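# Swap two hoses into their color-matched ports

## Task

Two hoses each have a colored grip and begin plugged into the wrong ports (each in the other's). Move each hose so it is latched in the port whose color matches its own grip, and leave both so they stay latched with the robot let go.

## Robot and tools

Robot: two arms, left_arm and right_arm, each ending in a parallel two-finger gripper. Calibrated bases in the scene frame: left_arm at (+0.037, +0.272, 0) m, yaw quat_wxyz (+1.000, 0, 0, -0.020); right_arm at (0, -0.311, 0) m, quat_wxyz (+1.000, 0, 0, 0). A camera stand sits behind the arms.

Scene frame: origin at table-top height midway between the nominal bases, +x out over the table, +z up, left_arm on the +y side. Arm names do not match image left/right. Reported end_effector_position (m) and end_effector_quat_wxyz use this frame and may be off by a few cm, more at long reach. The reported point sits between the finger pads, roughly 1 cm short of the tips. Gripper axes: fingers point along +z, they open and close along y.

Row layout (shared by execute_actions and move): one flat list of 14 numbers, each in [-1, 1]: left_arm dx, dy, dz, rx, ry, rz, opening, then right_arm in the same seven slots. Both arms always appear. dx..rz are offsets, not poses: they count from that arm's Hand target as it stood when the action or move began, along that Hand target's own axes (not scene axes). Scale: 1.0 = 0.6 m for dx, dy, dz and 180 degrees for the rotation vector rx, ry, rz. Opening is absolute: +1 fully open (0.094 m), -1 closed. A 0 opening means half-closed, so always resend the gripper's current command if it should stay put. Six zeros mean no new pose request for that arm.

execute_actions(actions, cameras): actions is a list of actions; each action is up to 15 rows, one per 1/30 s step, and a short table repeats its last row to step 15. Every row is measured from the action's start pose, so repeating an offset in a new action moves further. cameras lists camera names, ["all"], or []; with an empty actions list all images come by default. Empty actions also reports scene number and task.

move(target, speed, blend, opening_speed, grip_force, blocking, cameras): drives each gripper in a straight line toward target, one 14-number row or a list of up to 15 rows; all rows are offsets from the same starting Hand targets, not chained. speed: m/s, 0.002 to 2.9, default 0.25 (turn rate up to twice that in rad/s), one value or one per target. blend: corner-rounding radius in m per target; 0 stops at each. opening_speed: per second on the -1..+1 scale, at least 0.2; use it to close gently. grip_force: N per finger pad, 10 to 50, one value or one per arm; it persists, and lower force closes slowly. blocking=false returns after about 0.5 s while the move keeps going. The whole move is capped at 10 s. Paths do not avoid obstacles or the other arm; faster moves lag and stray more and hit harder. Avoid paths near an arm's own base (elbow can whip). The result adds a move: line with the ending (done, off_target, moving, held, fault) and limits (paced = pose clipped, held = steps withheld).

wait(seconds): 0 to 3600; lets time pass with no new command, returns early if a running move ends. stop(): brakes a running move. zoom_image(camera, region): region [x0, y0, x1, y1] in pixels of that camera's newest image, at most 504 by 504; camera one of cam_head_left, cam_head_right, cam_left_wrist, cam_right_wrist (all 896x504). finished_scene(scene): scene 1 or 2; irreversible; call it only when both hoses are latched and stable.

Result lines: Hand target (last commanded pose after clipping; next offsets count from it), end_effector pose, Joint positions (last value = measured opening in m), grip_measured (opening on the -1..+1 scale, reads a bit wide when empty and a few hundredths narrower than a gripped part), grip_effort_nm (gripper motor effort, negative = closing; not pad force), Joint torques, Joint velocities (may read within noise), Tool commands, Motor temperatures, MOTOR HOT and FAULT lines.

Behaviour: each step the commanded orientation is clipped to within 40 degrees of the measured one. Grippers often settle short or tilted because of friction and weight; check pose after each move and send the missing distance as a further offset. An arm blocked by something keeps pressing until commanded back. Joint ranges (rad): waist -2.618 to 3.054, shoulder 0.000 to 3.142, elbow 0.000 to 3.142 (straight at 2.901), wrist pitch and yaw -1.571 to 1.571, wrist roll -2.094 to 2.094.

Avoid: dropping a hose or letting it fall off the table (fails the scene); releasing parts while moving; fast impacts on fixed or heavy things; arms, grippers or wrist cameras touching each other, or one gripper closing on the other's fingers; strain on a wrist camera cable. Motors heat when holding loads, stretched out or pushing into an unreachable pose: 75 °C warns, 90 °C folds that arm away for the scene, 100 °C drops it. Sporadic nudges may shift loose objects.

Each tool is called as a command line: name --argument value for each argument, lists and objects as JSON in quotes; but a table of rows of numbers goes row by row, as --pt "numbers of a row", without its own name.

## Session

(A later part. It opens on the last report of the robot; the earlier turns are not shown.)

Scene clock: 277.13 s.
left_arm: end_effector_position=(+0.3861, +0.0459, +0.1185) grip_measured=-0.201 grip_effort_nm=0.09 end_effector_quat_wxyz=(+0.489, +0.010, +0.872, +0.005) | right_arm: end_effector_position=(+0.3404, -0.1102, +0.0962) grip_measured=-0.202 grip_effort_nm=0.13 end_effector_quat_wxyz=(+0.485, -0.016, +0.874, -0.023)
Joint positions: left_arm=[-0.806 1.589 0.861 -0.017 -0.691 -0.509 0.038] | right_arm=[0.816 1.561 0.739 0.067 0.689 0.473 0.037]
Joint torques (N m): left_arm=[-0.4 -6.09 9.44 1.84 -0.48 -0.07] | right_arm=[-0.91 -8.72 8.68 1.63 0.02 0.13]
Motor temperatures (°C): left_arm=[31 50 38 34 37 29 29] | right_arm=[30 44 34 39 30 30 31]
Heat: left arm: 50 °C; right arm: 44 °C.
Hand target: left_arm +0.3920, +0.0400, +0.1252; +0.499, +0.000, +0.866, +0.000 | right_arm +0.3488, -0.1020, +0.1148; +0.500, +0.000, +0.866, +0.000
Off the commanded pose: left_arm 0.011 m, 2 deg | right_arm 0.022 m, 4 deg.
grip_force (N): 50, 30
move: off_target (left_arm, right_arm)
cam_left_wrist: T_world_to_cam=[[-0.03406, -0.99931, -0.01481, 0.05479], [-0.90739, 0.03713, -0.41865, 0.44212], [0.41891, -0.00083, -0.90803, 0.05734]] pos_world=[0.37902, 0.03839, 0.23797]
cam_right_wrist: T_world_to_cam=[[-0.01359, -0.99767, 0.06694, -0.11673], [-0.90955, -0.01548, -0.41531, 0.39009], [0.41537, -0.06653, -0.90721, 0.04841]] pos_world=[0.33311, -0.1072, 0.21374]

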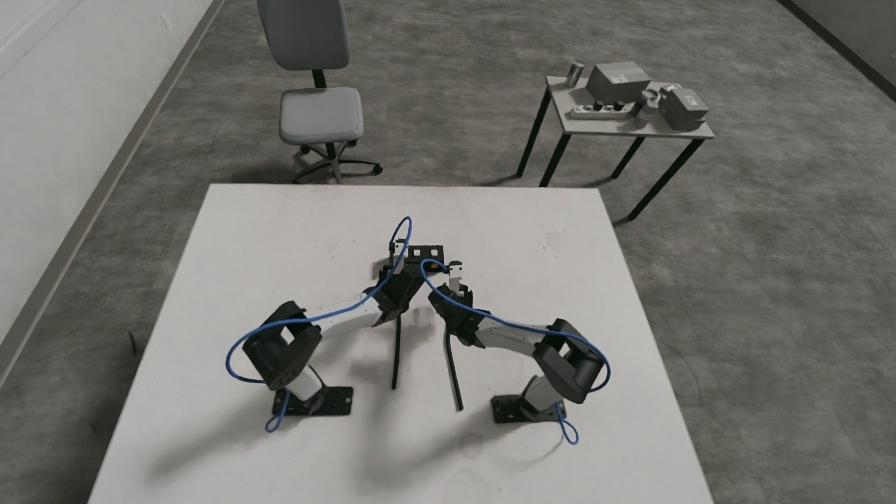

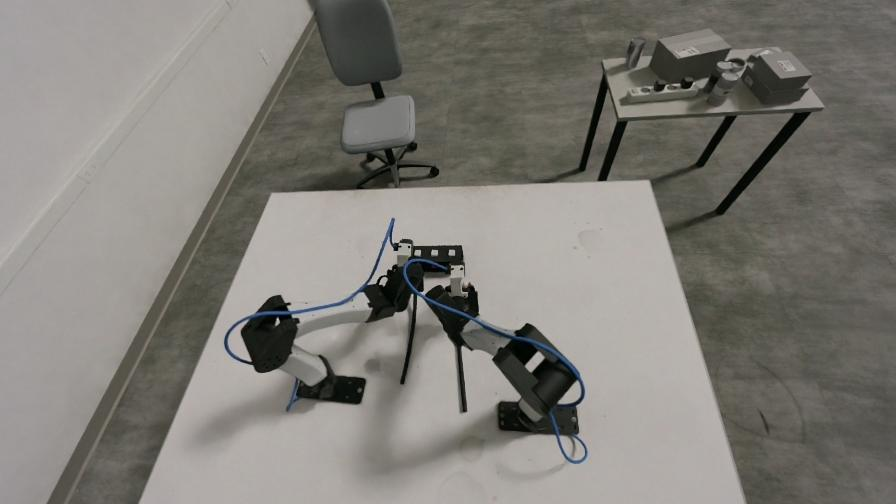

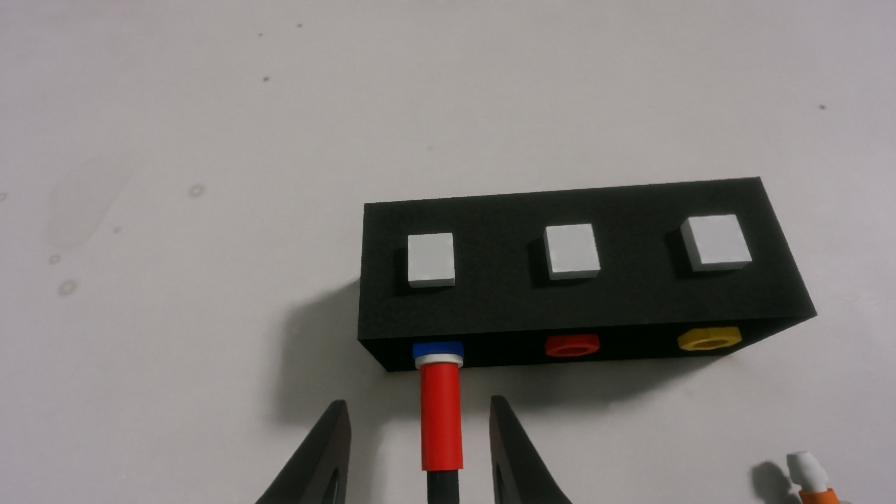

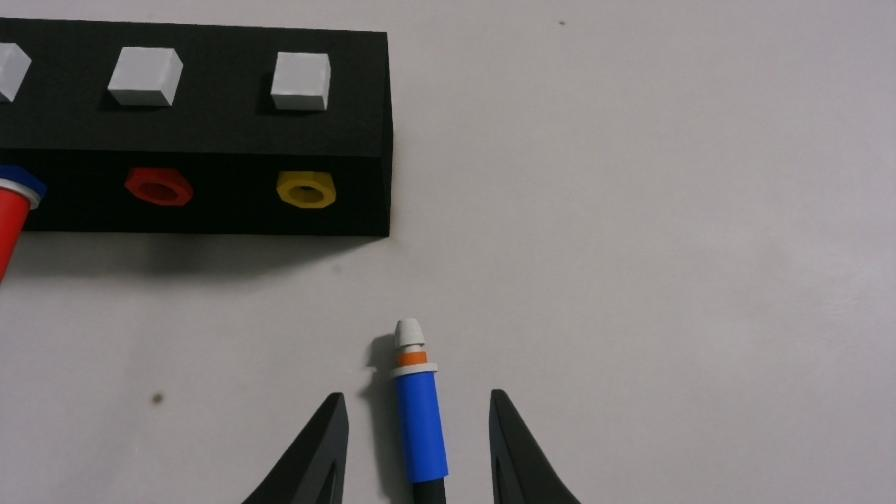

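move --pt "0.1138 -0.005 0.0695 0 0 0 -0.2 -0.153 -0.03 0.0483 -0.4556 0.0407 -0.319 -1" --pt "0.1138 -0.005 0.0695 0 0 0 -0.2 -0.1613 0.17 0.1628 -0.4556 0.0407 -0.319 -1" --cameras '["cam_left_wrist","cam_right_wrist"]' --grip_force '[30,50]'

Scene clock: 310.70 s.
left_arm: end_effector_position=(+0.3960, +0.0352, +0.0511) grip_measured=-0.201 grip_effort_nm=0.09 end_effector_quat_wxyz=(+0.499, +0.002, +0.867, -0.006) | right_arm: end_effector_position=(+0.4740, -0.0004, +0.1454) grip_measured=-0.983 grip_effort_nm=-0.87 end_effector_quat_wxyz=(-0.304, +0.672, -0.597, -0.315)
Joint positions: left_arm=[-0.806 1.816 0.765 0.338 -0.693 -0.513 0.038] | right_arm=[0.344 2.69 2.833 -1.387 -0.863 -1.193 0.001]
Joint torques (N m): left_arm=[-0.54 -7.32 4.85 1.88 -0.47 -0.05] | right_arm=[-0.81 -15.77 8.28 1 -0.49 0.06]
Heat: left arm: 47 °C; right arm: 43 °C.
Hand target: left_arm +0.3939, +0.0370, +0.0453; +0.499, +0.000, +0.866, +0.000 | right_arm +0.4818, +0.0001, +0.1497; -0.271, +0.695, -0.582, -0.323
Off the commanded pose: left_arm 0.006 m, 1 deg | right_arm 0.009 m, 5 deg.
elbow stopped short (right arm): the move would have taken joint 3 (elbow) straighter than the controller allows.
grip_force (N): 30, 50
move: off_target (right_arm)
cam_left_wrist: T_world_to_cam=[[-0.0305, -0.99948, 0.01046, 0.04076], [-0.89791, 0.0228, -0.43959, 0.42105], [0.43912, -0.0228, -0.89814, -0.01574]] pos_world=[0.38622, 0.03078, 0.17052]
cam_right_wrist: T_world_to_cam=[[0.9953, 0.08539, 0.04578, -0.48332], [0.09554, -0.94364, -0.31689, 0.04262], [0.01614, 0.31977, -0.94736, 0.23999]] pos_world=[0.4731, 0.00475, 0.26299]

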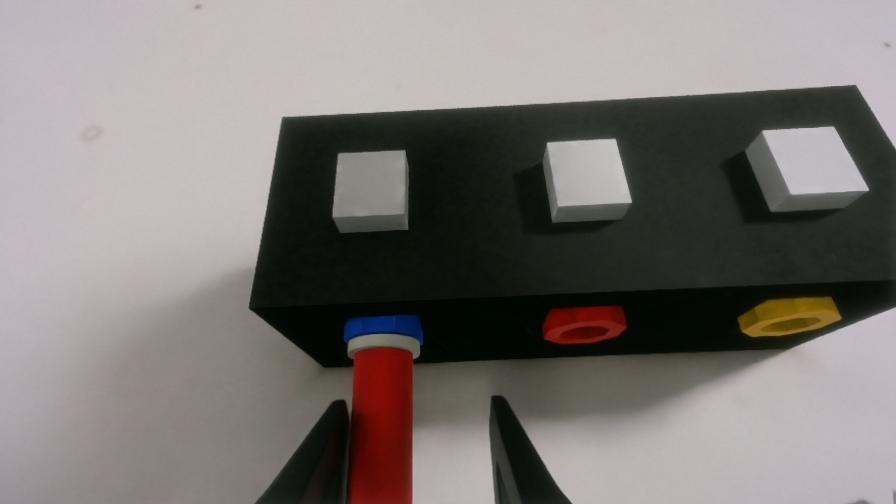

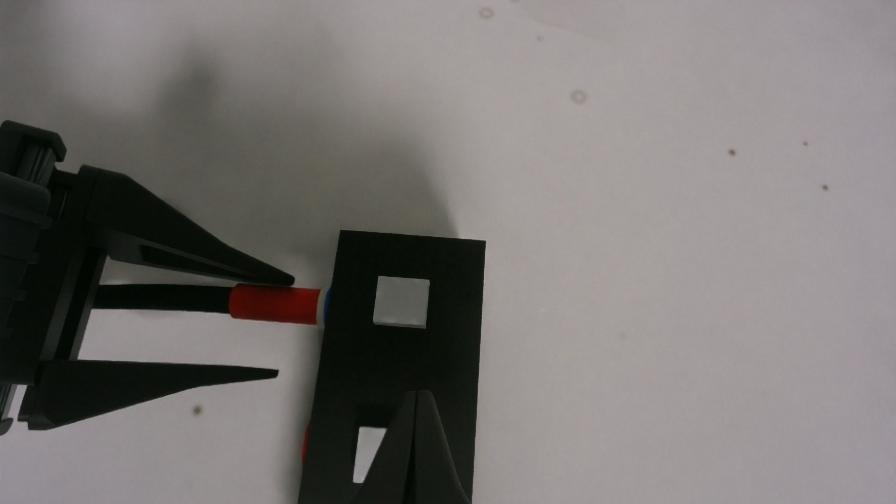

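move --pt "-0.1463 0 -0.1133 0 0 0 -0.2 0.0407 0.0372 -0.1782 0 0 0 -1" --pt "-0.2453 0.2217 -0.0917 0.4558 0.0402 0.3193 -0.2 0.0565 0.1412 -0.1192 0.4556 -0.0407 0.319 -1" --pt "-0.2185 0.0967 -0.0048 0.4558 0.0402 0.3193 -1 -0.0235 0.1032 0.1188 0.4556 -0.0407 0.319 -0.2" --cameras '["cam_left_wrist","cam_right_wrist"]' --grip_force '[50,30]' --speed 0.35 --blend '[0.03,0.03,0]'

Scene clock: 344.43 s.
left_arm: end_effector_position=(+0.4537, +0.0931, +0.1636) grip_measured=-0.993 grip_effort_nm=-0.37 end_effector_quat_wxyz=(+0.278, +0.695, +0.579, -0.324) | right_arm: end_effector_position=(+0.4011, +0.0480, +0.1021) grip_measured=-0.202 grip_effort_nm=0.13 end_effector_quat_wxyz=(+0.486, -0.019, +0.874, -0.008)
Joint positions: left_arm=[-0.066 2.308 2.223 -1.56 0.879 1.68 0] | right_arm=[0.954 2.103 1.485 -0.199 0.762 0.598 0.037]
Joint torques (N m): left_arm=[0.35 -11.63 8.27 0.08 0.57 0] | right_arm=[-0.73 -12.63 9.24 1.53 0.33 0.12]
Motor temperatures (°C): left_arm=[31 50 41 40 33 29 28] | right_arm=[30 48 37 38 30 30 32]
Heat: left arm: 50 °C; right arm: 48 °C.
Hand target: left_arm +0.4572, +0.0950, +0.1603; +0.272, +0.695, +0.582, -0.324 | right_arm +0.4097, +0.0520, +0.1148; +0.500, +0.000, +0.866, +0.000
Off the commanded pose: left_arm 0.005 m, 1 deg | right_arm 0.016 m, 3 deg.
joint sent to its limit (left arm) — joint 4 (wrist pitch), lower limit. The joint targets still meet the commanded pose.
grip_force (N): 50, 30
move: off_target (right_arm); target 3's new opening was sent with right_arm's hand 0.016 m and 3 deg from that target
cam_left_wrist: T_world_to_cam=[[-0.9808, 0.19499, -0.00406, 0.42149], [0.18788, 0.93908, -0.28779, -0.08183], [-0.0523, -0.28303, -0.95769, 0.31828]] pos_world=[0.44541, 0.08474, 0.28298]
cam_right_wrist: T_world_to_cam=[[0.00696, -0.99906, 0.04276, 0.03581], [-0.90829, -0.02421, -0.41763, 0.45035], [0.41828, -0.03593, -0.90761, 0.03639]] pos_world=[0.39358, 0.04799, 0.21957]

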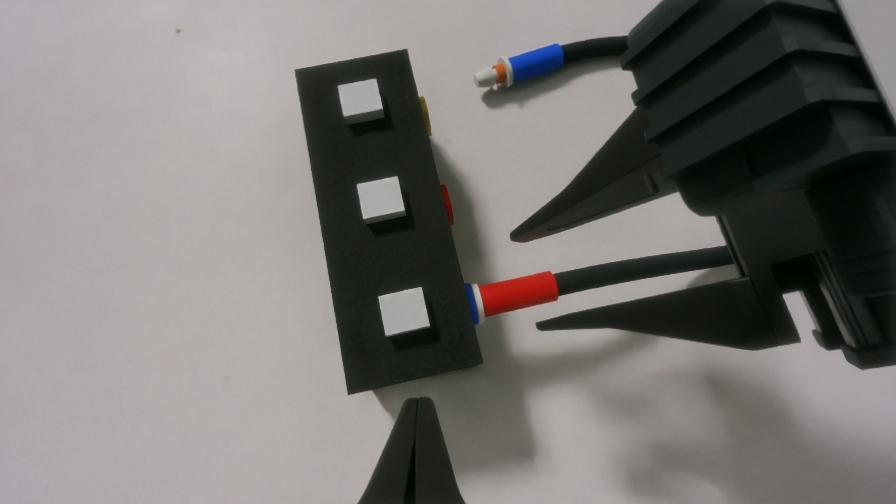

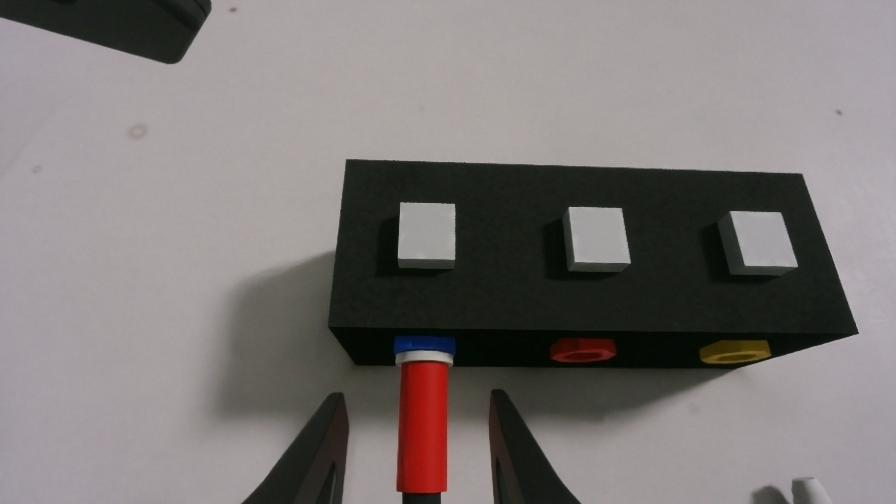

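move --target '[0.0387,0.0182,0.1043,0,0,0,-1,0.088,-0.0025,0.0643,0,0,0,-0.2]' --cameras '["cam_left_wrist","cam_right_wrist"]'

Scene clock: 356.87 s.
left_arm: end_effector_position=(+0.4618, +0.0595, +0.1110) grip_measured=-0.993 grip_effort_nm=-0.37 end_effector_quat_wxyz=(+0.277, +0.697, +0.578, -0.323) | right_arm: end_effector_position=(+0.4126, +0.0515, +0.0457) grip_measured=-0.202 grip_effort_nm=0.13 end_effector_quat_wxyz=(+0.491, -0.009, +0.871, -0.004)
Joint positions: left_arm=[-0.139 2.327 2.048 -1.28 0.879 1.572 0] | right_arm=[0.941 2.234 1.439 -0.004 0.763 0.598 0.037]
Joint torques (N m): left_arm=[0.14 -12.74 5.18 0.43 0.6 0] | right_arm=[-1.01 -14.27 5.12 1.78 0.21 0.03]
Motor temperatures (°C): left_arm=[31 55 42 37 33 29 29] | right_arm=[30 48 37 38 30 30 31]
Heat: left arm: 55 °C; right arm: 48 °C.
Hand target: left_arm +0.4621, +0.0606, +0.1023; +0.272, +0.694, +0.582, -0.324 | right_arm +0.4168, +0.0503, +0.0497; +0.500, +0.000, +0.866, +0.000
Off the commanded pose: left_arm 0.009 m, 1 deg | right_arm 0.006 m, 2 deg.
grip_force (N): 50, 30
move: done
cam_left_wrist: T_world_to_cam=[[-0.98011, 0.19832, -0.00703, 0.43564], [0.19205, 0.93904, -0.28517, -0.06909], [-0.04996, -0.28085, -0.95845, 0.25763]] pos_world=[0.45312, 0.05084, 0.23028]
cam_right_wrist: T_world_to_cam=[[-0.00746, -0.9996, 0.02745, 0.04832], [-0.90373, -0.00501, -0.42808, 0.43495], [0.42804, -0.02801, -0.90332, -0.02422]] pos_world=[0.4038, 0.0498, 0.16299]

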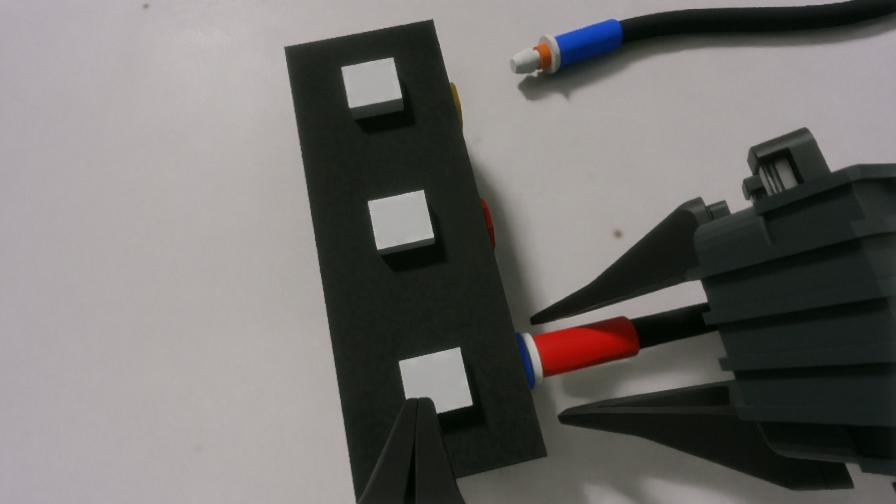

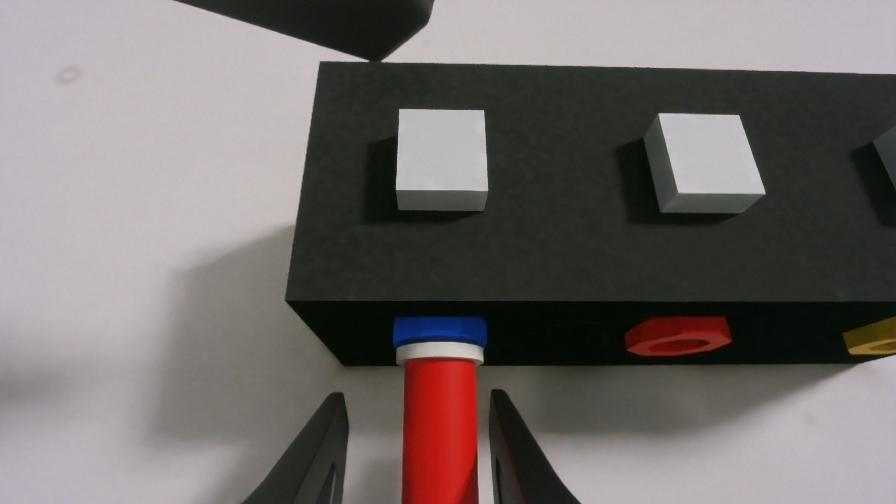

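move --pt "0.0125 -0.006 0.0162 0 0 0 -1 0.0112 -0.0083 0 0 0 0 -0.2" --pt "0.0125 -0.006 0.0162 0 0 0 -1 0.0112 -0.0083 0 0 0 0 -0.78" --opening_speed 0.6 --cameras '["cam_left_wrist","cam_right_wrist"]'

Scene clock: 372.00 s.
left_arm: end_effector_position=(+0.4592, +0.0601, +0.0928) grip_measured=-0.993 grip_effort_nm=-0.37 end_effector_quat_wxyz=(+0.273, +0.693, +0.582, -0.325) | right_arm: end_effector_position=(+0.4106, +0.0466, +0.0398) grip_measured=-0.654 grip_effort_nm=-0.61 end_effector_quat_wxyz=(+0.494, -0.007, +0.870, -0.007)
Joint positions: left_arm=[-0.139 2.327 1.977 -1.215 0.878 1.563 0] | right_arm=[0.941 2.234 1.407 0.03 0.772 0.598 0.016]
Joint torques (N m): left_arm=[-0.44 -13.85 5.16 0.44 0.62 0] | right_arm=[-1.06 -14.83 4.41 1.79 0.12 0]
Motor temperatures (°C): left_arm=[31 64 41 36 32 29 29] | right_arm=[30 51 37 39 30 30 31]
Heat: left arm: 64 °C; right arm: 51 °C.
Hand target: left_arm +0.4581, +0.0586, +0.0903; +0.272, +0.695, +0.582, -0.324 | right_arm +0.4135, +0.0454, +0.0439; +0.500, +0.000, +0.866, +0.000
Off the commanded pose: left_arm 0.003 m, 0 deg | right_arm 0.005 m, 1 deg.
grip_force (N): 50, 30
move: done
cam_left_wrist: T_world_to_cam=[[-0.98127, 0.19254, 0.00681, 0.43249], [0.1827, 0.94115, -0.28436, -0.07023], [-0.06116, -0.27778, -0.95869, 0.24522]] pos_world=[0.45221, 0.05094, 0.21218]
cam_right_wrist: T_world_to_cam=[[-0.01462, -0.99943, 0.03059, 0.04644], [-0.90099, -0.0001, -0.43384, 0.42946], [0.43359, -0.0339, -0.90047, -0.0309]] pos_world=[0.40102, 0.04541, 0.15707]

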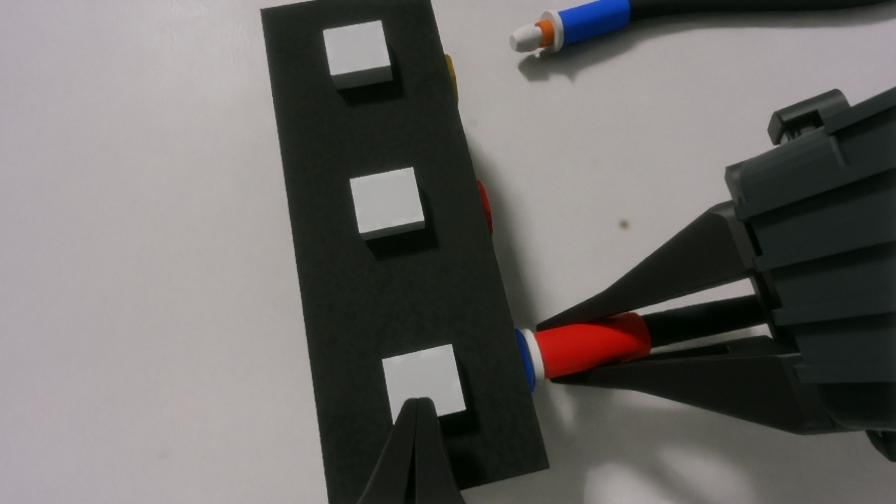

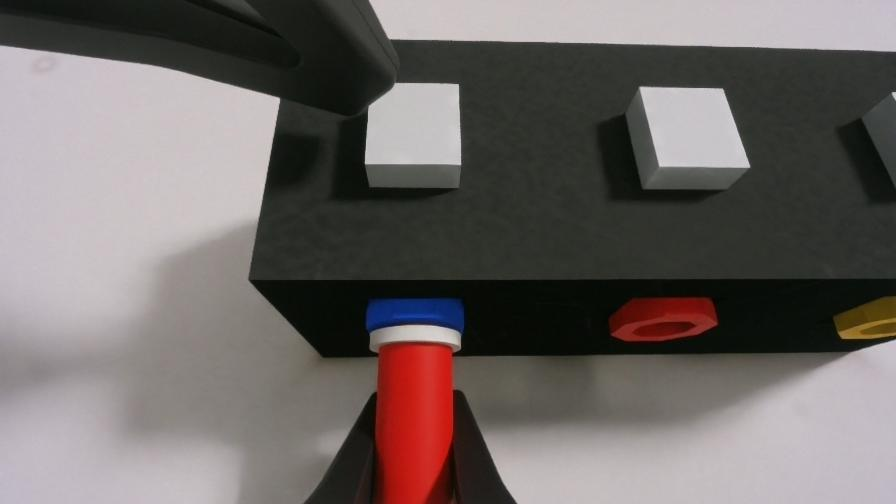

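move --pt "-0.0095 0.0026 0.0113 0 0 0 -1 0 0 0 0 0 0 -0.78" --pt "0.1595 -0.0017 0.1212 0 0 0 -1 0 0 0 0 0 0 -0.78" --speed 0.08 --cameras '["cam_right_wrist"]'

Scene clock: 389.27 s.
left_arm: end_effector_position=(+0.4573, +0.0480, +0.0842) grip_measured=-0.993 grip_effort_nm=-0.37 end_effector_quat_wxyz=(+0.392, +0.656, +0.511, -0.394) | right_arm: end_effector_position=(+0.4025, +0.0457, +0.0349) grip_measured=-0.655 grip_effort_nm=-0.64 end_effector_quat_wxyz=(+0.490, -0.016, +0.871, -0.020)
Joint positions: left_arm=[-0.106 2.332 1.771 -0.962 1.177 1.641 0] | right_arm=[0.956 2.233 1.396 0.009 0.788 0.598 0.016]
Joint torques (N m): left_arm=[-0.31 -3.93 1.43 0.76 -2.46 0.2] | right_arm=[-2.35 -14.86 5.18 1.97 0 -0.01]
Motor temperatures (°C): left_arm=[31 70 40 34 33 29 29] | right_arm=[30 53 36 40 30 30 31]
Heat: left arm: 70 °C; right arm: 53 °C.
Hand target: left_arm +0.4579, +0.0644, -0.0299; +0.271, +0.695, +0.582, -0.324 | right_arm +0.4135, +0.0454, +0.0439; +0.500, +0.000, +0.866, +0.000
Off the commanded pose: left_arm 0.115 m, 18 deg | right_arm 0.014 m, 3 deg.
grip_force (N): 50, 30
move: off_target (left_arm)
cam_right_wrist: T_world_to_cam=[[-0.00998, -0.99797, 0.06287, 0.04246], [-0.90469, -0.01777, -0.42569, 0.42203], [0.42595, -0.06113, -0.90268, -0.02742]] pos_world=[0.39391, 0.0482, 0.15223]

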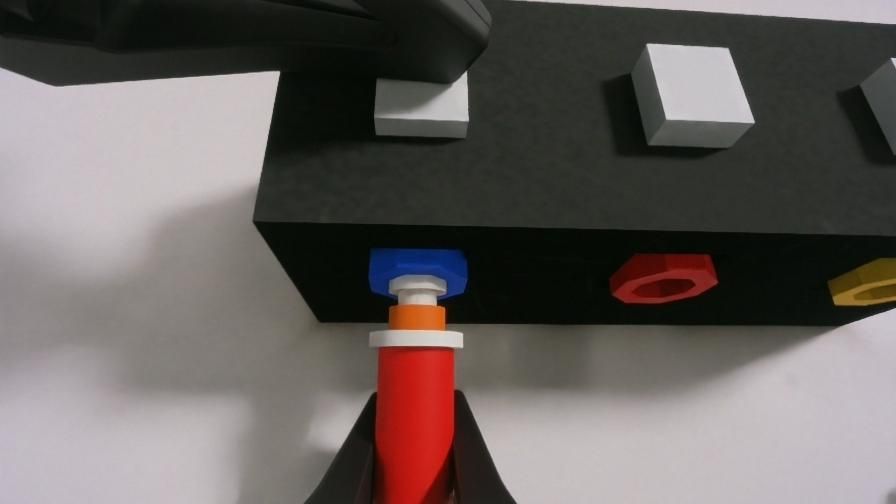

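move --pt "0 0 0 0 0 0 -1 0.0372 0 -0.0843 0 0 0 -0.78" --pt "-0.196 -0.006 -0.207 0 0 0 -1 0.0372 -0.0933 -0.0843 0 0 0 -0.78" --pt "-0.0283 -0.255 -0.4068 -0.4558 -0.0402 -0.3193 -1 0.0372 -0.0933 -0.0843 0 0 0 -0.78" --cameras '["cam_right_wrist"]' --blend '[0,0.02,0]'

Scene clock: 414.53 s.
left_arm: end_effector_position=(+0.3409, +0.2645, +0.1445) grip_measured=-0.993 grip_effort_nm=-0.37 end_effector_quat_wxyz=(+0.504, +0.003, +0.864, -0.002) | right_arm: end_effector_position=(+0.3558, -0.0133, +0.0338) grip_measured=-0.655 grip_effort_nm=-0.64 end_effector_quat_wxyz=(+0.488, -0.009, +0.872, -0.020)
Joint positions: left_arm=[-0.003 0.813 0.42 -0.122 -0.03 -0.018 0] | right_arm=[0.969 2.015 1.026 0.141 0.801 0.631 0.016]
Joint torques (N m): left_arm=[-0.72 -1.91 6.72 2 -0.08 -0.02] | right_arm=[-0.8 -14.94 4.05 1.7 0.08 -0.03]
Motor temperatures (°C): left_arm=[31 58 38 35 38 29 29] | right_arm=[30 55 35 41 30 30 32]
Heat: left arm: 58 °C; right arm: 55 °C.
Hand target: left_arm +0.3382, +0.2647, +0.1399; +0.499, +0.000, +0.866, +0.000 | right_arm +0.3584, -0.0106, +0.0498; +0.500, +0.000, +0.866, +0.000
Off the commanded pose: left_arm 0.005 m, 1 deg | right_arm 0.017 m, 3 deg.
grip_force (N): 50, 30
move: off_target (right_arm)
cam_right_wrist: T_world_to_cam=[[-0.02256, -0.99819, 0.05581, -0.01216], [-0.90607, -0.00318, -0.42311, 0.37884], [0.42252, -0.06011, -0.90436, -0.01075]] pos_world=[0.34753, -0.01159, 0.15125]

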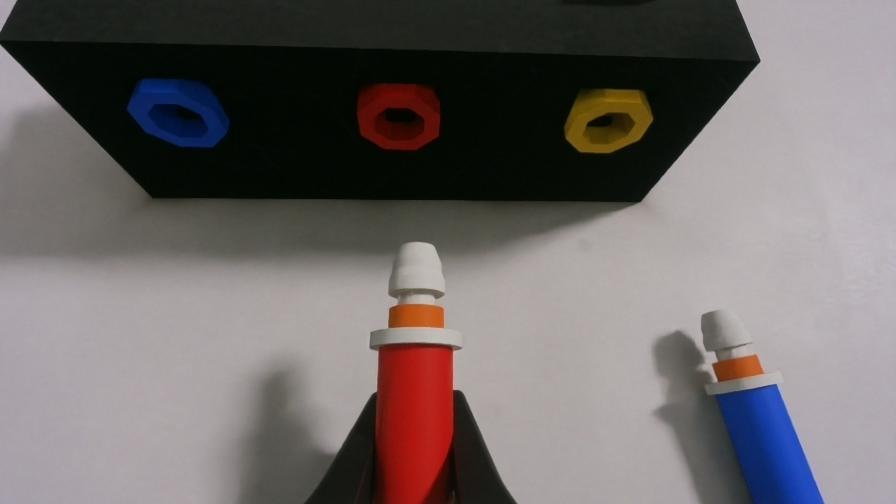

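move --target '[0,0,0,0,0,0,-1,-0.0302,0.005,0.0288,0,0,0,-0.78]' --cameras '["cam_right_wrist"]' --speed 0.1

zoom_image --camera "cam_right_wrist" --region '[270, 60, 570, 460]'

Scene clock: 429.07 s.
left_arm: end_effector_position=(+0.3409, +0.2646, +0.1445) grip_measured=-0.993 grip_effort_nm=-0.37 end_effector_quat_wxyz=(+0.504, +0.003, +0.864, -0.002) | right_arm: end_effector_position=(+0.3741, -0.0194, +0.0403) grip_measured=-0.655 grip_effort_nm=-0.64 end_effector_quat_wxyz=(+0.487, -0.009, +0.873, -0.022)
Joint positions: left_arm=[-0.003 0.813 0.42 -0.122 -0.031 -0.018 0] | right_arm=[0.919 2.015 1.055 0.141 0.769 0.584 0.016]
Joint torques (N m): left_arm=[-0.73 -1.89 6.72 2 -0.11 -0.04] | right_arm=[-0.61 -12.4 7.91 1.63 0.06 -0.01]
Motor temperatures (°C): left_arm=[31 52 39 36 35 29 29] | right_arm=[30 55 35 41 30 30 32]
Heat: left arm: 52 °C; right arm: 55 °C.
Hand target: left_arm +0.3382, +0.2647, +0.1399; +0.499, +0.000, +0.866, +0.000 | right_arm +0.3825, -0.0076, +0.0569; +0.500, +0.000, +0.866, +0.000
Off the commanded pose: left_arm 0.005 m, 1 deg | right_arm 0.022 m, 3 deg.
grip_force (N): 50, 30
move: off_target (right_arm)
cam_right_wrist: T_world_to_cam=[[-0.02523, -0.99795, 0.05875, -0.01717], [-0.90758, -0.00177, -0.41989, 0.39868], [0.41913, -0.06391, -0.90567, -0.01177]] pos_world=[0.36633, -0.01718, 0.15775]

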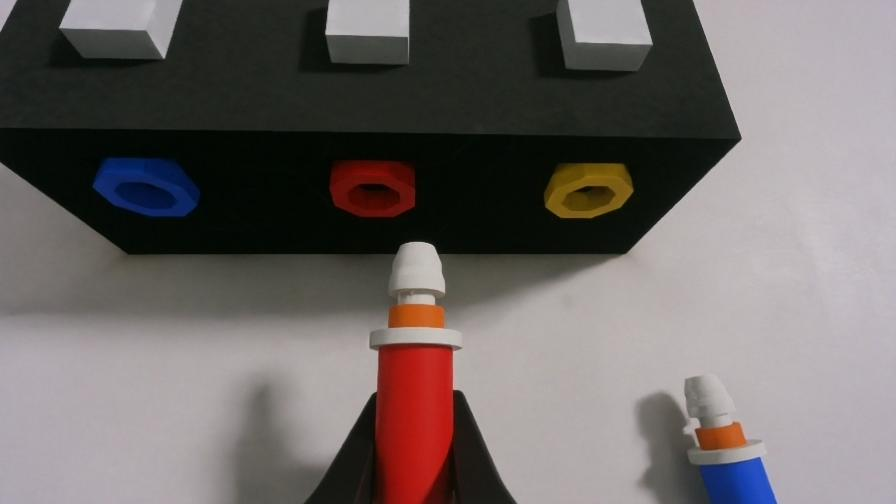

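Scaled by 1.260 from the camera's image (finer frame: 1280x720).

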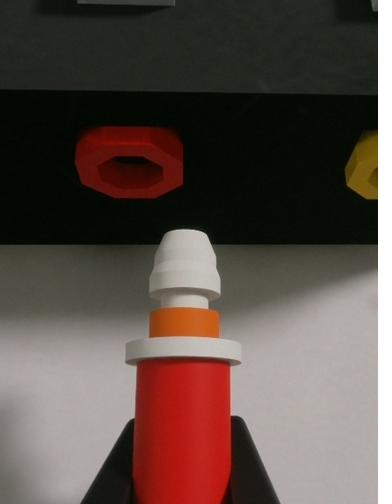

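move --target '[0,0,0,0,0,0,-1,0,0.0167,0,-0.0072,-0.005,-0.0042,-0.78]' --cameras '["cam_right_wrist"]' --speed 0.1

Scene clock: 447.93 s.
left_arm: end_effector_position=(+0.3409, +0.2646, +0.1445) grip_measured=-0.993 grip_effort_nm=-0.37 end_effector_quat_wxyz=(+0.504, +0.003, +0.864, -0.002) | right_arm: end_effector_position=(+0.3747, -0.0121, +0.0450) grip_measured=-0.655 grip_effort_nm=-0.64 end_effector_quat_wxyz=(+0.493, -0.018, +0.870, -0.017)
Joint positions: left_arm=[-0.003 0.813 0.42 -0.122 -0.031 -0.018 0] | right_arm=[0.927 2.015 1.062 0.16 0.766 0.558 0.016]
Joint torques (N m): left_arm=[-0.75 -1.92 6.71 2.01 -0.11 -0.05] | right_arm=[-0.16 -10.74 8.08 1.83 0.07 0.01]
Motor temperatures (°C): left_arm=[31 47 39 38 34 29 29] | right_arm=[30 53 37 41 30 30 32]
Heat: left arm: 47 °C; right arm: 53 °C.
Hand target: left_arm +0.3382, +0.2647, +0.1399; +0.499, +0.000, +0.866, +0.000 | right_arm +0.3824, +0.0025, +0.0568; +0.507, -0.012, +0.862, +0.006
Off the commanded pose: left_arm 0.005 m, 1 deg | right_arm 0.020 m, 3 deg.
grip_force (N): 50, 30
move: off_target (right_arm)
cam_right_wrist: T_world_to_cam=[[-0.00308, -0.9983, 0.05813, -0.0185], [-0.90151, -0.02238, -0.43217, 0.39916], [0.43274, -0.05373, -0.89992, -0.0125]] pos_world=[0.3652, -0.01021, 0.16233]

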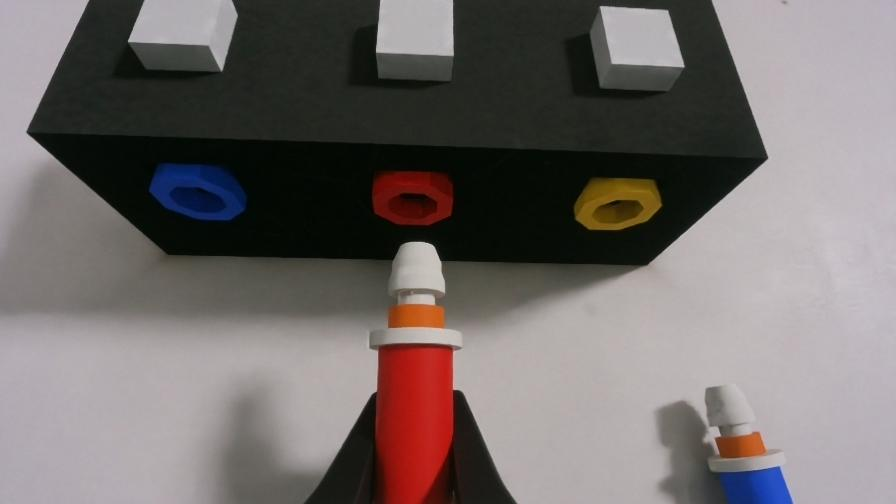

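move --target '[0,0,0,0,0,0,-1,-0.003,0,0.0215,0,0,0.006,-0.78]' --cameras '["cam_right_wrist"]' --speed 0.1

Scene clock: 461.90 s.
left_arm: end_effector_position=(+0.3409, +0.2646, +0.1445) grip_measured=-0.993 grip_effort_nm=-0.37 end_effector_quat_wxyz=(+0.504, +0.003, +0.864, -0.002) | right_arm: end_effector_position=(+0.3847, -0.0089, +0.0410) grip_measured=-0.655 grip_effort_nm=-0.64 end_effector_quat_wxyz=(+0.493, -0.013, +0.870, -0.010)
Joint positions: left_arm=[-0.003 0.813 0.42 -0.122 -0.031 -0.018 0] | right_arm=[0.909 2.048 1.089 0.184 0.748 0.554 0.016]
Joint torques (N m): left_arm=[-0.73 -1.91 6.72 2.01 -0.11 -0.04] | right_arm=[-0.69 -10.93 7.95 1.85 0.04 -0.02]
Heat: left arm: 45 °C; right arm: 51 °C.
Hand target: left_arm +0.3382, +0.2647, +0.1399; +0.499, +0.000, +0.866, +0.000 | right_arm +0.3947, +0.0028, +0.0523; +0.507, -0.004, +0.862, +0.011
Off the commanded pose: left_arm 0.005 m, 1 deg | right_arm 0.019 m, 3 deg.
grip_force (N): 50, 30
move: off_target (right_arm)
cam_right_wrist: T_world_to_cam=[[-0.00633, -0.99916, 0.04036, -0.01311], [-0.90115, -0.0118, -0.43334, 0.40659], [0.43346, -0.03912, -0.90033, -0.02051]] pos_world=[0.3752, -0.0091, 0.15826]

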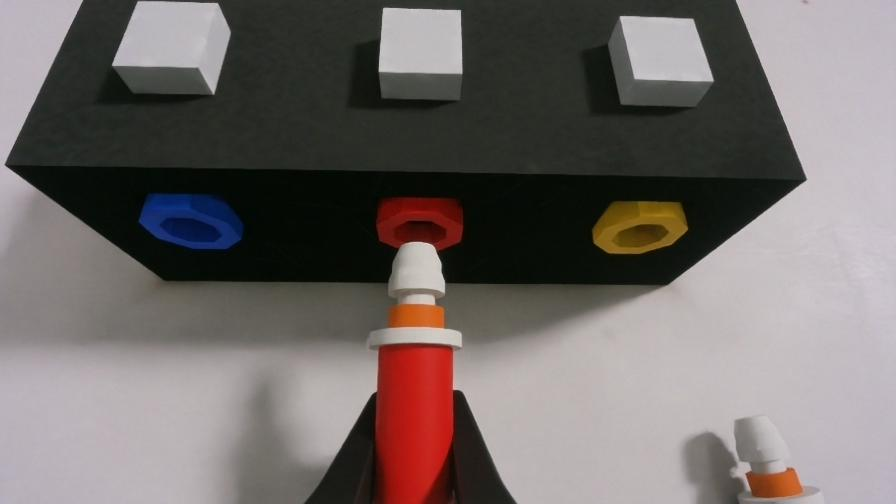

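move --target '[0,0,0,0,0,0,-1,-0.03,-0.0025,0.0556,0,0,0,-0.85]' --cameras '["cam_right_wrist"]' --speed 0.1 --grip_force '[50,50]'

Scene clock: 467.57 s.
left_arm: end_effector_position=(+0.3409, +0.2646, +0.1445) grip_measured=-0.993 grip_effort_nm=-0.37 end_effector_quat_wxyz=(+0.504, +0.003, +0.864, -0.002) | right_arm: end_effector_position=(+0.4029, -0.0109, +0.0348) grip_measured=-0.668 grip_effort_nm=-1.01 end_effector_quat_wxyz=(+0.481, -0.027, +0.876, -0.025)
Joint positions: left_arm=[-0.003 0.813 0.42 -0.122 -0.031 -0.018 0] | right_arm=[0.869 2.093 1.157 0.146 0.715 0.503 0.016]
Joint torques (N m): left_arm=[-0.75 -1.91 6.74 2 -0.11 -0.05] | right_arm=[-3.58 -9.95 10.21 2.36 -0.17 -0.13]
Heat: left arm: 45 °C; right arm: 51 °C.
Hand target: left_arm +0.3382, +0.2647, +0.1399; +0.499, +0.000, +0.866, +0.000 | right_arm +0.4325, +0.0019, +0.0515; +0.507, -0.004, +0.862, +0.011
Off the commanded pose: left_arm 0.005 m, 1 deg | right_arm 0.037 m, 6 deg.
move: off_target (right_arm)
cam_right_wrist: T_world_to_cam=[[0.00464, -0.99673, 0.08068, -0.02052], [-0.91283, -0.03717, -0.40663, 0.42377], [0.4083, -0.07176, -0.91002, -0.0239]] pos_world=[0.39668, -0.00642, 0.15223]

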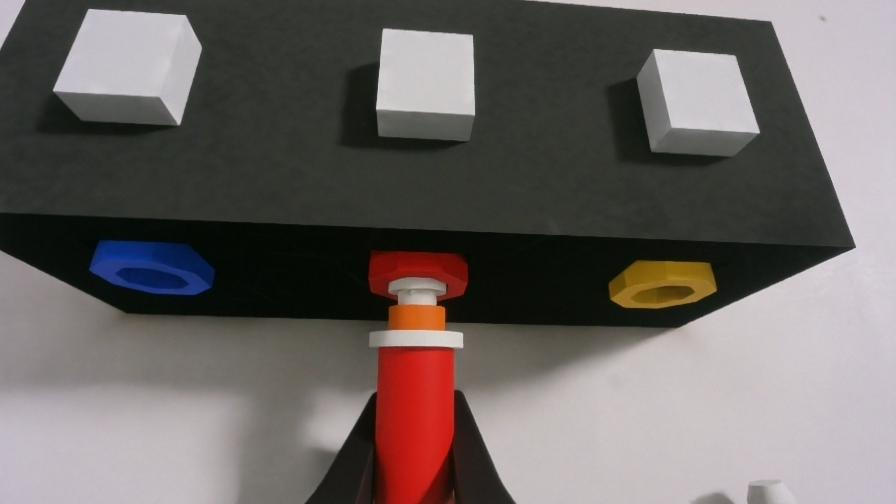

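move --target '[0,0,0,0,0,0,-1,-0.04,0.005,0.055,-0.004,-0.008,0,-0.85]' --cameras '["cam_right_wrist"]' --speed 0.1

Scene clock: 479.40 s.
left_arm: end_effector_position=(+0.3409, +0.2646, +0.1445) grip_measured=-0.993 grip_effort_nm=-0.37 end_effector_quat_wxyz=(+0.504, +0.003, +0.864, -0.002) | right_arm: end_effector_position=(+0.4058, -0.0121, +0.0330) grip_measured=-0.668 grip_effort_nm=-1.01 end_effector_quat_wxyz=(+0.463, -0.054, +0.883, -0.051)
Joint positions: left_arm=[-0.003 0.813 0.42 -0.122 -0.031 -0.018 0] | right_arm=[0.861 2.105 1.207 0.058 0.709 0.458 0.016]
Joint torques (N m): left_arm=[-0.73 -1.91 6.72 2.01 -0.11 -0.04] | right_arm=[-8.13 -7.68 12.71 3.44 -0.44 -0.39]
Heat: left arm: 44 °C; right arm: 49 °C.
Hand target: left_arm +0.3382, +0.2647, +0.1399; +0.499, +0.000, +0.866, +0.000 | right_arm +0.4730, +0.0056, +0.0566; +0.518, -0.007, +0.855, +0.016
Off the commanded pose: left_arm 0.005 m, 1 deg | right_arm 0.073 m, 12 deg.
move: off_target (right_arm)
cam_right_wrist: T_world_to_cam=[[0.03021, -0.98789, 0.15217, -0.03419], [-0.92586, -0.08503, -0.36818, 0.42908], [0.37666, -0.12976, -0.91722, -0.01442]] pos_world=[0.40374, 0.00083, 0.14996]

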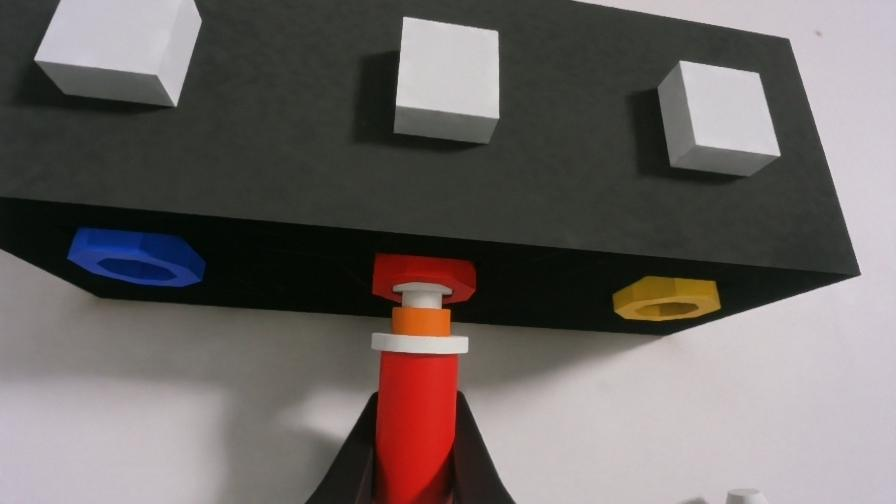

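move --target '[0,0,0,0,0,0,-1,-0.025,0.005,0.04,-0.01,-0.03,0.044,-0.85]' --cameras '["cam_right_wrist"]' --speed 0.12

Scene clock: 491.30 s.
left_arm: end_effector_position=(+0.3409, +0.2646, +0.1445) grip_measured=-0.993 grip_effort_nm=-0.37 end_effector_quat_wxyz=(+0.504, +0.003, +0.864, -0.002) | right_arm: end_effector_position=(+0.4073, -0.0115, +0.0327) grip_measured=-0.668 grip_effort_nm=-1.01 end_effector_quat_wxyz=(+0.466, -0.038, +0.883, -0.041)
Joint positions: left_arm=[-0.003 0.813 0.42 -0.122 -0.031 -0.018 0] | right_arm=[0.859 2.109 1.207 0.07 0.708 0.49 0.016]
Joint torques (N m): left_arm=[-0.73 -1.91 6.71 2 -0.11 -0.04] | right_arm=[-10.63 -5.72 13.08 4.46 -0.4 -0.08]
Motor temperatures (°C): left_arm=[31 43 40 39 33 29 29] | right_arm=[31 47 44 47 30 30 32]
Heat: left arm: 43 °C; right arm: 47 °C.
Hand target: left_arm +0.3382, +0.2647, +0.1399; +0.499, +0.000, +0.866, +0.000 | right_arm +0.5011, +0.0092, +0.0587; +0.555, +0.045, +0.828, +0.066
Off the commanded pose: left_arm 0.005 m, 1 deg | right_arm 0.100 m, 20 deg.
move: off_target (right_arm)
cam_right_wrist: T_world_to_cam=[[0.01091, -0.99276, 0.11966, -0.02478], [-0.92511, -0.05545, -0.37562, 0.43066], [0.37953, -0.1066, -0.91902, -0.01603]] pos_world=[0.40477, -0.00244, 0.15]

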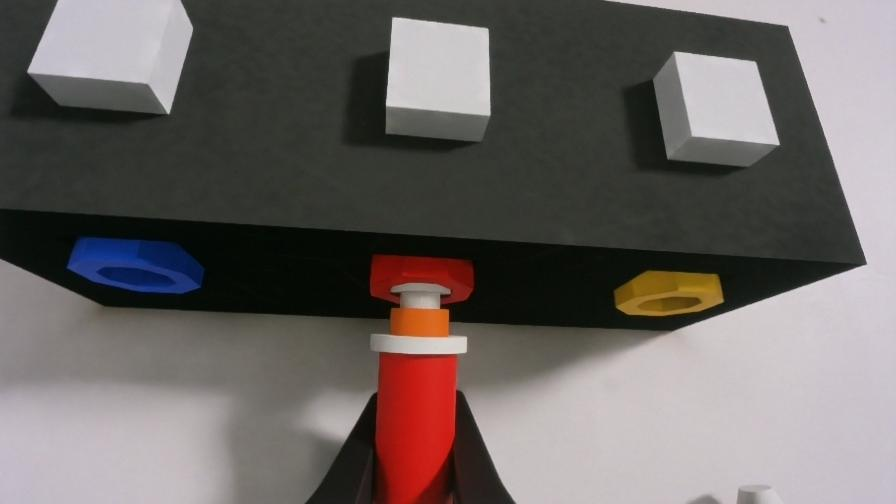

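move --target '[0,0,0,0,0,0,-1,-0.0478,0.0093,-0.0373,0,-0.02,0,-0.85]' --cameras '["cam_right_wrist"]' --speed 0.12

Scene clock: 508.10 s.
left_arm: end_effector_position=(+0.3409, +0.2646, +0.1445) grip_measured=-0.993 grip_effort_nm=-0.37 end_effector_quat_wxyz=(+0.504, +0.003, +0.864, -0.002) | right_arm: end_effector_position=(+0.4075, -0.0117, +0.0345) grip_measured=-0.668 grip_effort_nm=-1.01 end_effector_quat_wxyz=(+0.467, -0.038, +0.882, -0.041)
Joint positions: left_arm=[-0.003 0.813 0.42 -0.122 -0.031 -0.018 0] | right_arm=[0.859 2.105 1.207 0.068 0.71 0.489 0.016]
Joint torques (N m): left_arm=[-0.73 -1.89 6.71 2 -0.11 -0.04] | right_arm=[-8.44 -12.56 11.08 4.54 0.03 -0.22]
Motor temperatures (°C): left_arm=[31 42 40 40 32 29 29] | right_arm=[33 45 47 59 30 30 33]
Heat: left arm: 42 °C; right arm: 59 °C.
Hand target: left_arm +0.3382, +0.2647, +0.1399; +0.499, +0.000, +0.866, +0.000 | right_arm +0.4914, +0.0092, +0.0943; +0.581, +0.047, +0.810, +0.064
Off the commanded pose: left_arm 0.005 m, 1 deg | right_arm 0.105 m, 22 deg.
move: off_target (right_arm)
cam_right_wrist: T_world_to_cam=[[0.0099, -0.99278, 0.11952, -0.02476], [-0.92412, -0.05474, -0.37816, 0.43113], [0.38197, -0.10671, -0.91799, -0.01546]] pos_world=[0.40457, -0.00263, 0.1518]

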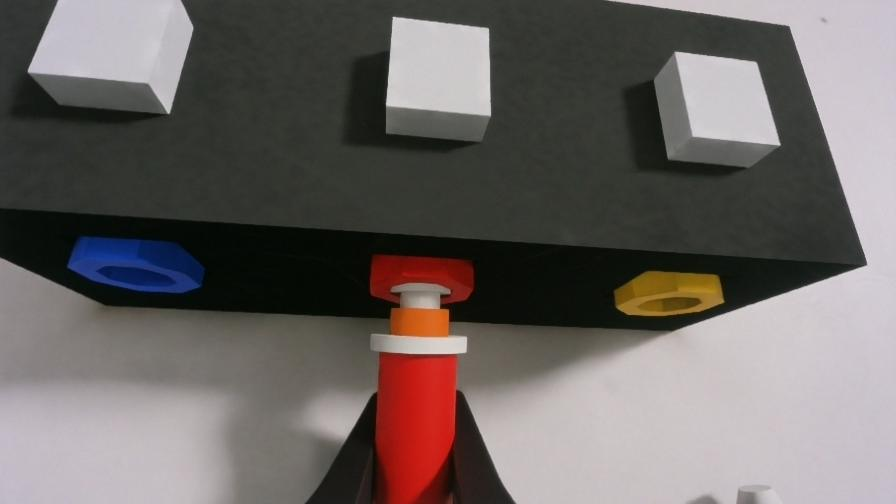

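move --target '[0,0,0,0,0,0,-1,0.1097,0.0043,-0.141,0.0129,0.0579,-0.0444,-0.85]' --cameras '["cam_right_wrist"]' --speed 0.15

zoom_image --camera "cam_right_wrist" --region '[320, 160, 520, 380]'

Scene clock: 528.50 s.
left_arm: end_effector_position=(+0.3409, +0.2646, +0.1445) grip_measured=-0.993 grip_effort_nm=-0.37 end_effector_quat_wxyz=(+0.504, +0.003, +0.864, -0.002) | right_arm: end_effector_position=(+0.3854, +0.0109, +0.0404) grip_measured=-0.668 grip_effort_nm=-1.01 end_effector_quat_wxyz=(+0.489, -0.020, +0.872, -0.013)
Joint positions: left_arm=[-0.003 0.813 0.42 -0.122 -0.031 -0.018 0] | right_arm=[0.936 2.096 1.181 0.11 0.761 0.571 0.016]
Joint torques (N m): left_arm=[-0.73 -1.91 6.71 2.01 -0.11 -0.04] | right_arm=[-0.5 -15.36 5.53 1.83 0.15 0.1]
Motor temperatures (°C): left_arm=[31 41 40 41 32 29 29] | right_arm=[34 49 47 67 30 30 33]
Heat: left arm: 41 °C; right arm: 67 °C.
Hand target: left_arm +0.3382, +0.2647, +0.1399; +0.499, +0.000, +0.866, +0.000 | right_arm +0.3901, +0.0175, +0.0601; +0.507, -0.004, +0.862, +0.011
Off the commanded pose: left_arm 0.005 m, 1 deg | right_arm 0.021 m, 4 deg.
move: off_target (right_arm)
cam_right_wrist: T_world_to_cam=[[0.00347, -0.9985, 0.05456, 0.00235], [-0.90546, -0.02629, -0.42361, 0.40863], [0.42441, -0.04794, -0.9042, -0.01672]] pos_world=[0.37709, 0.01229, 0.15785]

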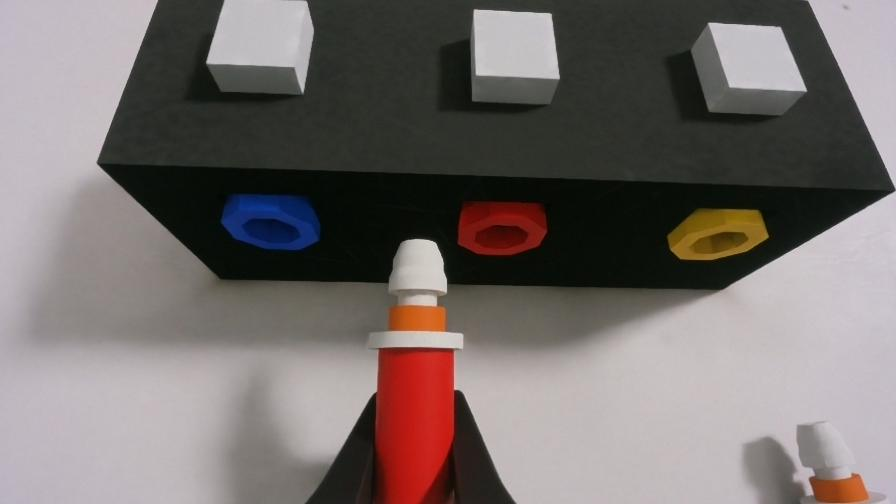

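Scaled by 2.291 from the camera's image (finer frame: 1280x720).

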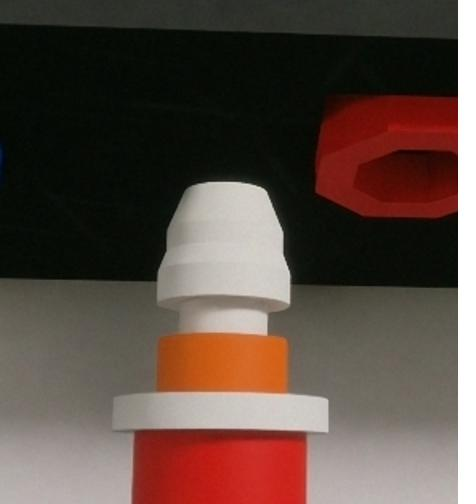

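move --target '[0,0,0,0,0,0,-1,0,-0.033,0,0,0,0.013,-0.85]' --cameras '["cam_right_wrist"]' --speed 0.15

Scene clock: 541.60 s.
left_arm: end_effector_position=(+0.3409, +0.2646, +0.1445) grip_measured=-0.993 grip_effort_nm=-0.37 end_effector_quat_wxyz=(+0.504, +0.003, +0.864, -0.002) | right_arm: end_effector_position=(+0.3880, -0.0062, +0.0408) grip_measured=-0.668 grip_effort_nm=-1.01 end_effector_quat_wxyz=(+0.492, -0.001, +0.871, -0.005)
Joint positions: left_arm=[-0.003 0.813 0.42 -0.122 -0.031 -0.018 0] | right_arm=[0.907 2.061 1.114 0.167 0.747 0.58 0.016]
Joint torques (N m): left_arm=[-0.73 -1.89 6.72 2 -0.11 -0.04] | right_arm=[-0.64 -15.94 4.33 1.84 0.02 0.14]
Motor temperatures (°C): left_arm=[31 41 40 41 32 29 29] | right_arm=[33 50 43 59 30 30 33]
Heat: left arm: 41 °C; right arm: 59 °C.
Hand target: left_arm +0.3382, +0.2647, +0.1399; +0.499, +0.000, +0.866, +0.000 | right_arm +0.3905, -0.0023, +0.0599; +0.506, +0.014, +0.862, +0.022
Off the commanded pose: left_arm 0.005 m, 1 deg | right_arm 0.019 m, 4 deg.
move: off_target (right_arm)
cam_right_wrist: T_world_to_cam=[[-0.02097, -0.99956, 0.02079, -0.00382], [-0.90268, 0.00999, -0.43021, 0.4101], [0.42981, -0.02779, -0.90249, -0.02029]] pos_world=[0.37883, -0.00848, 0.1582]

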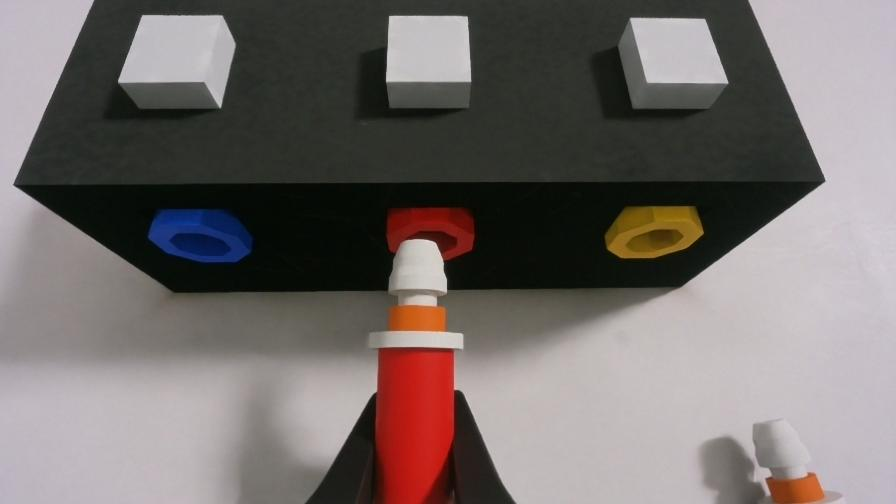

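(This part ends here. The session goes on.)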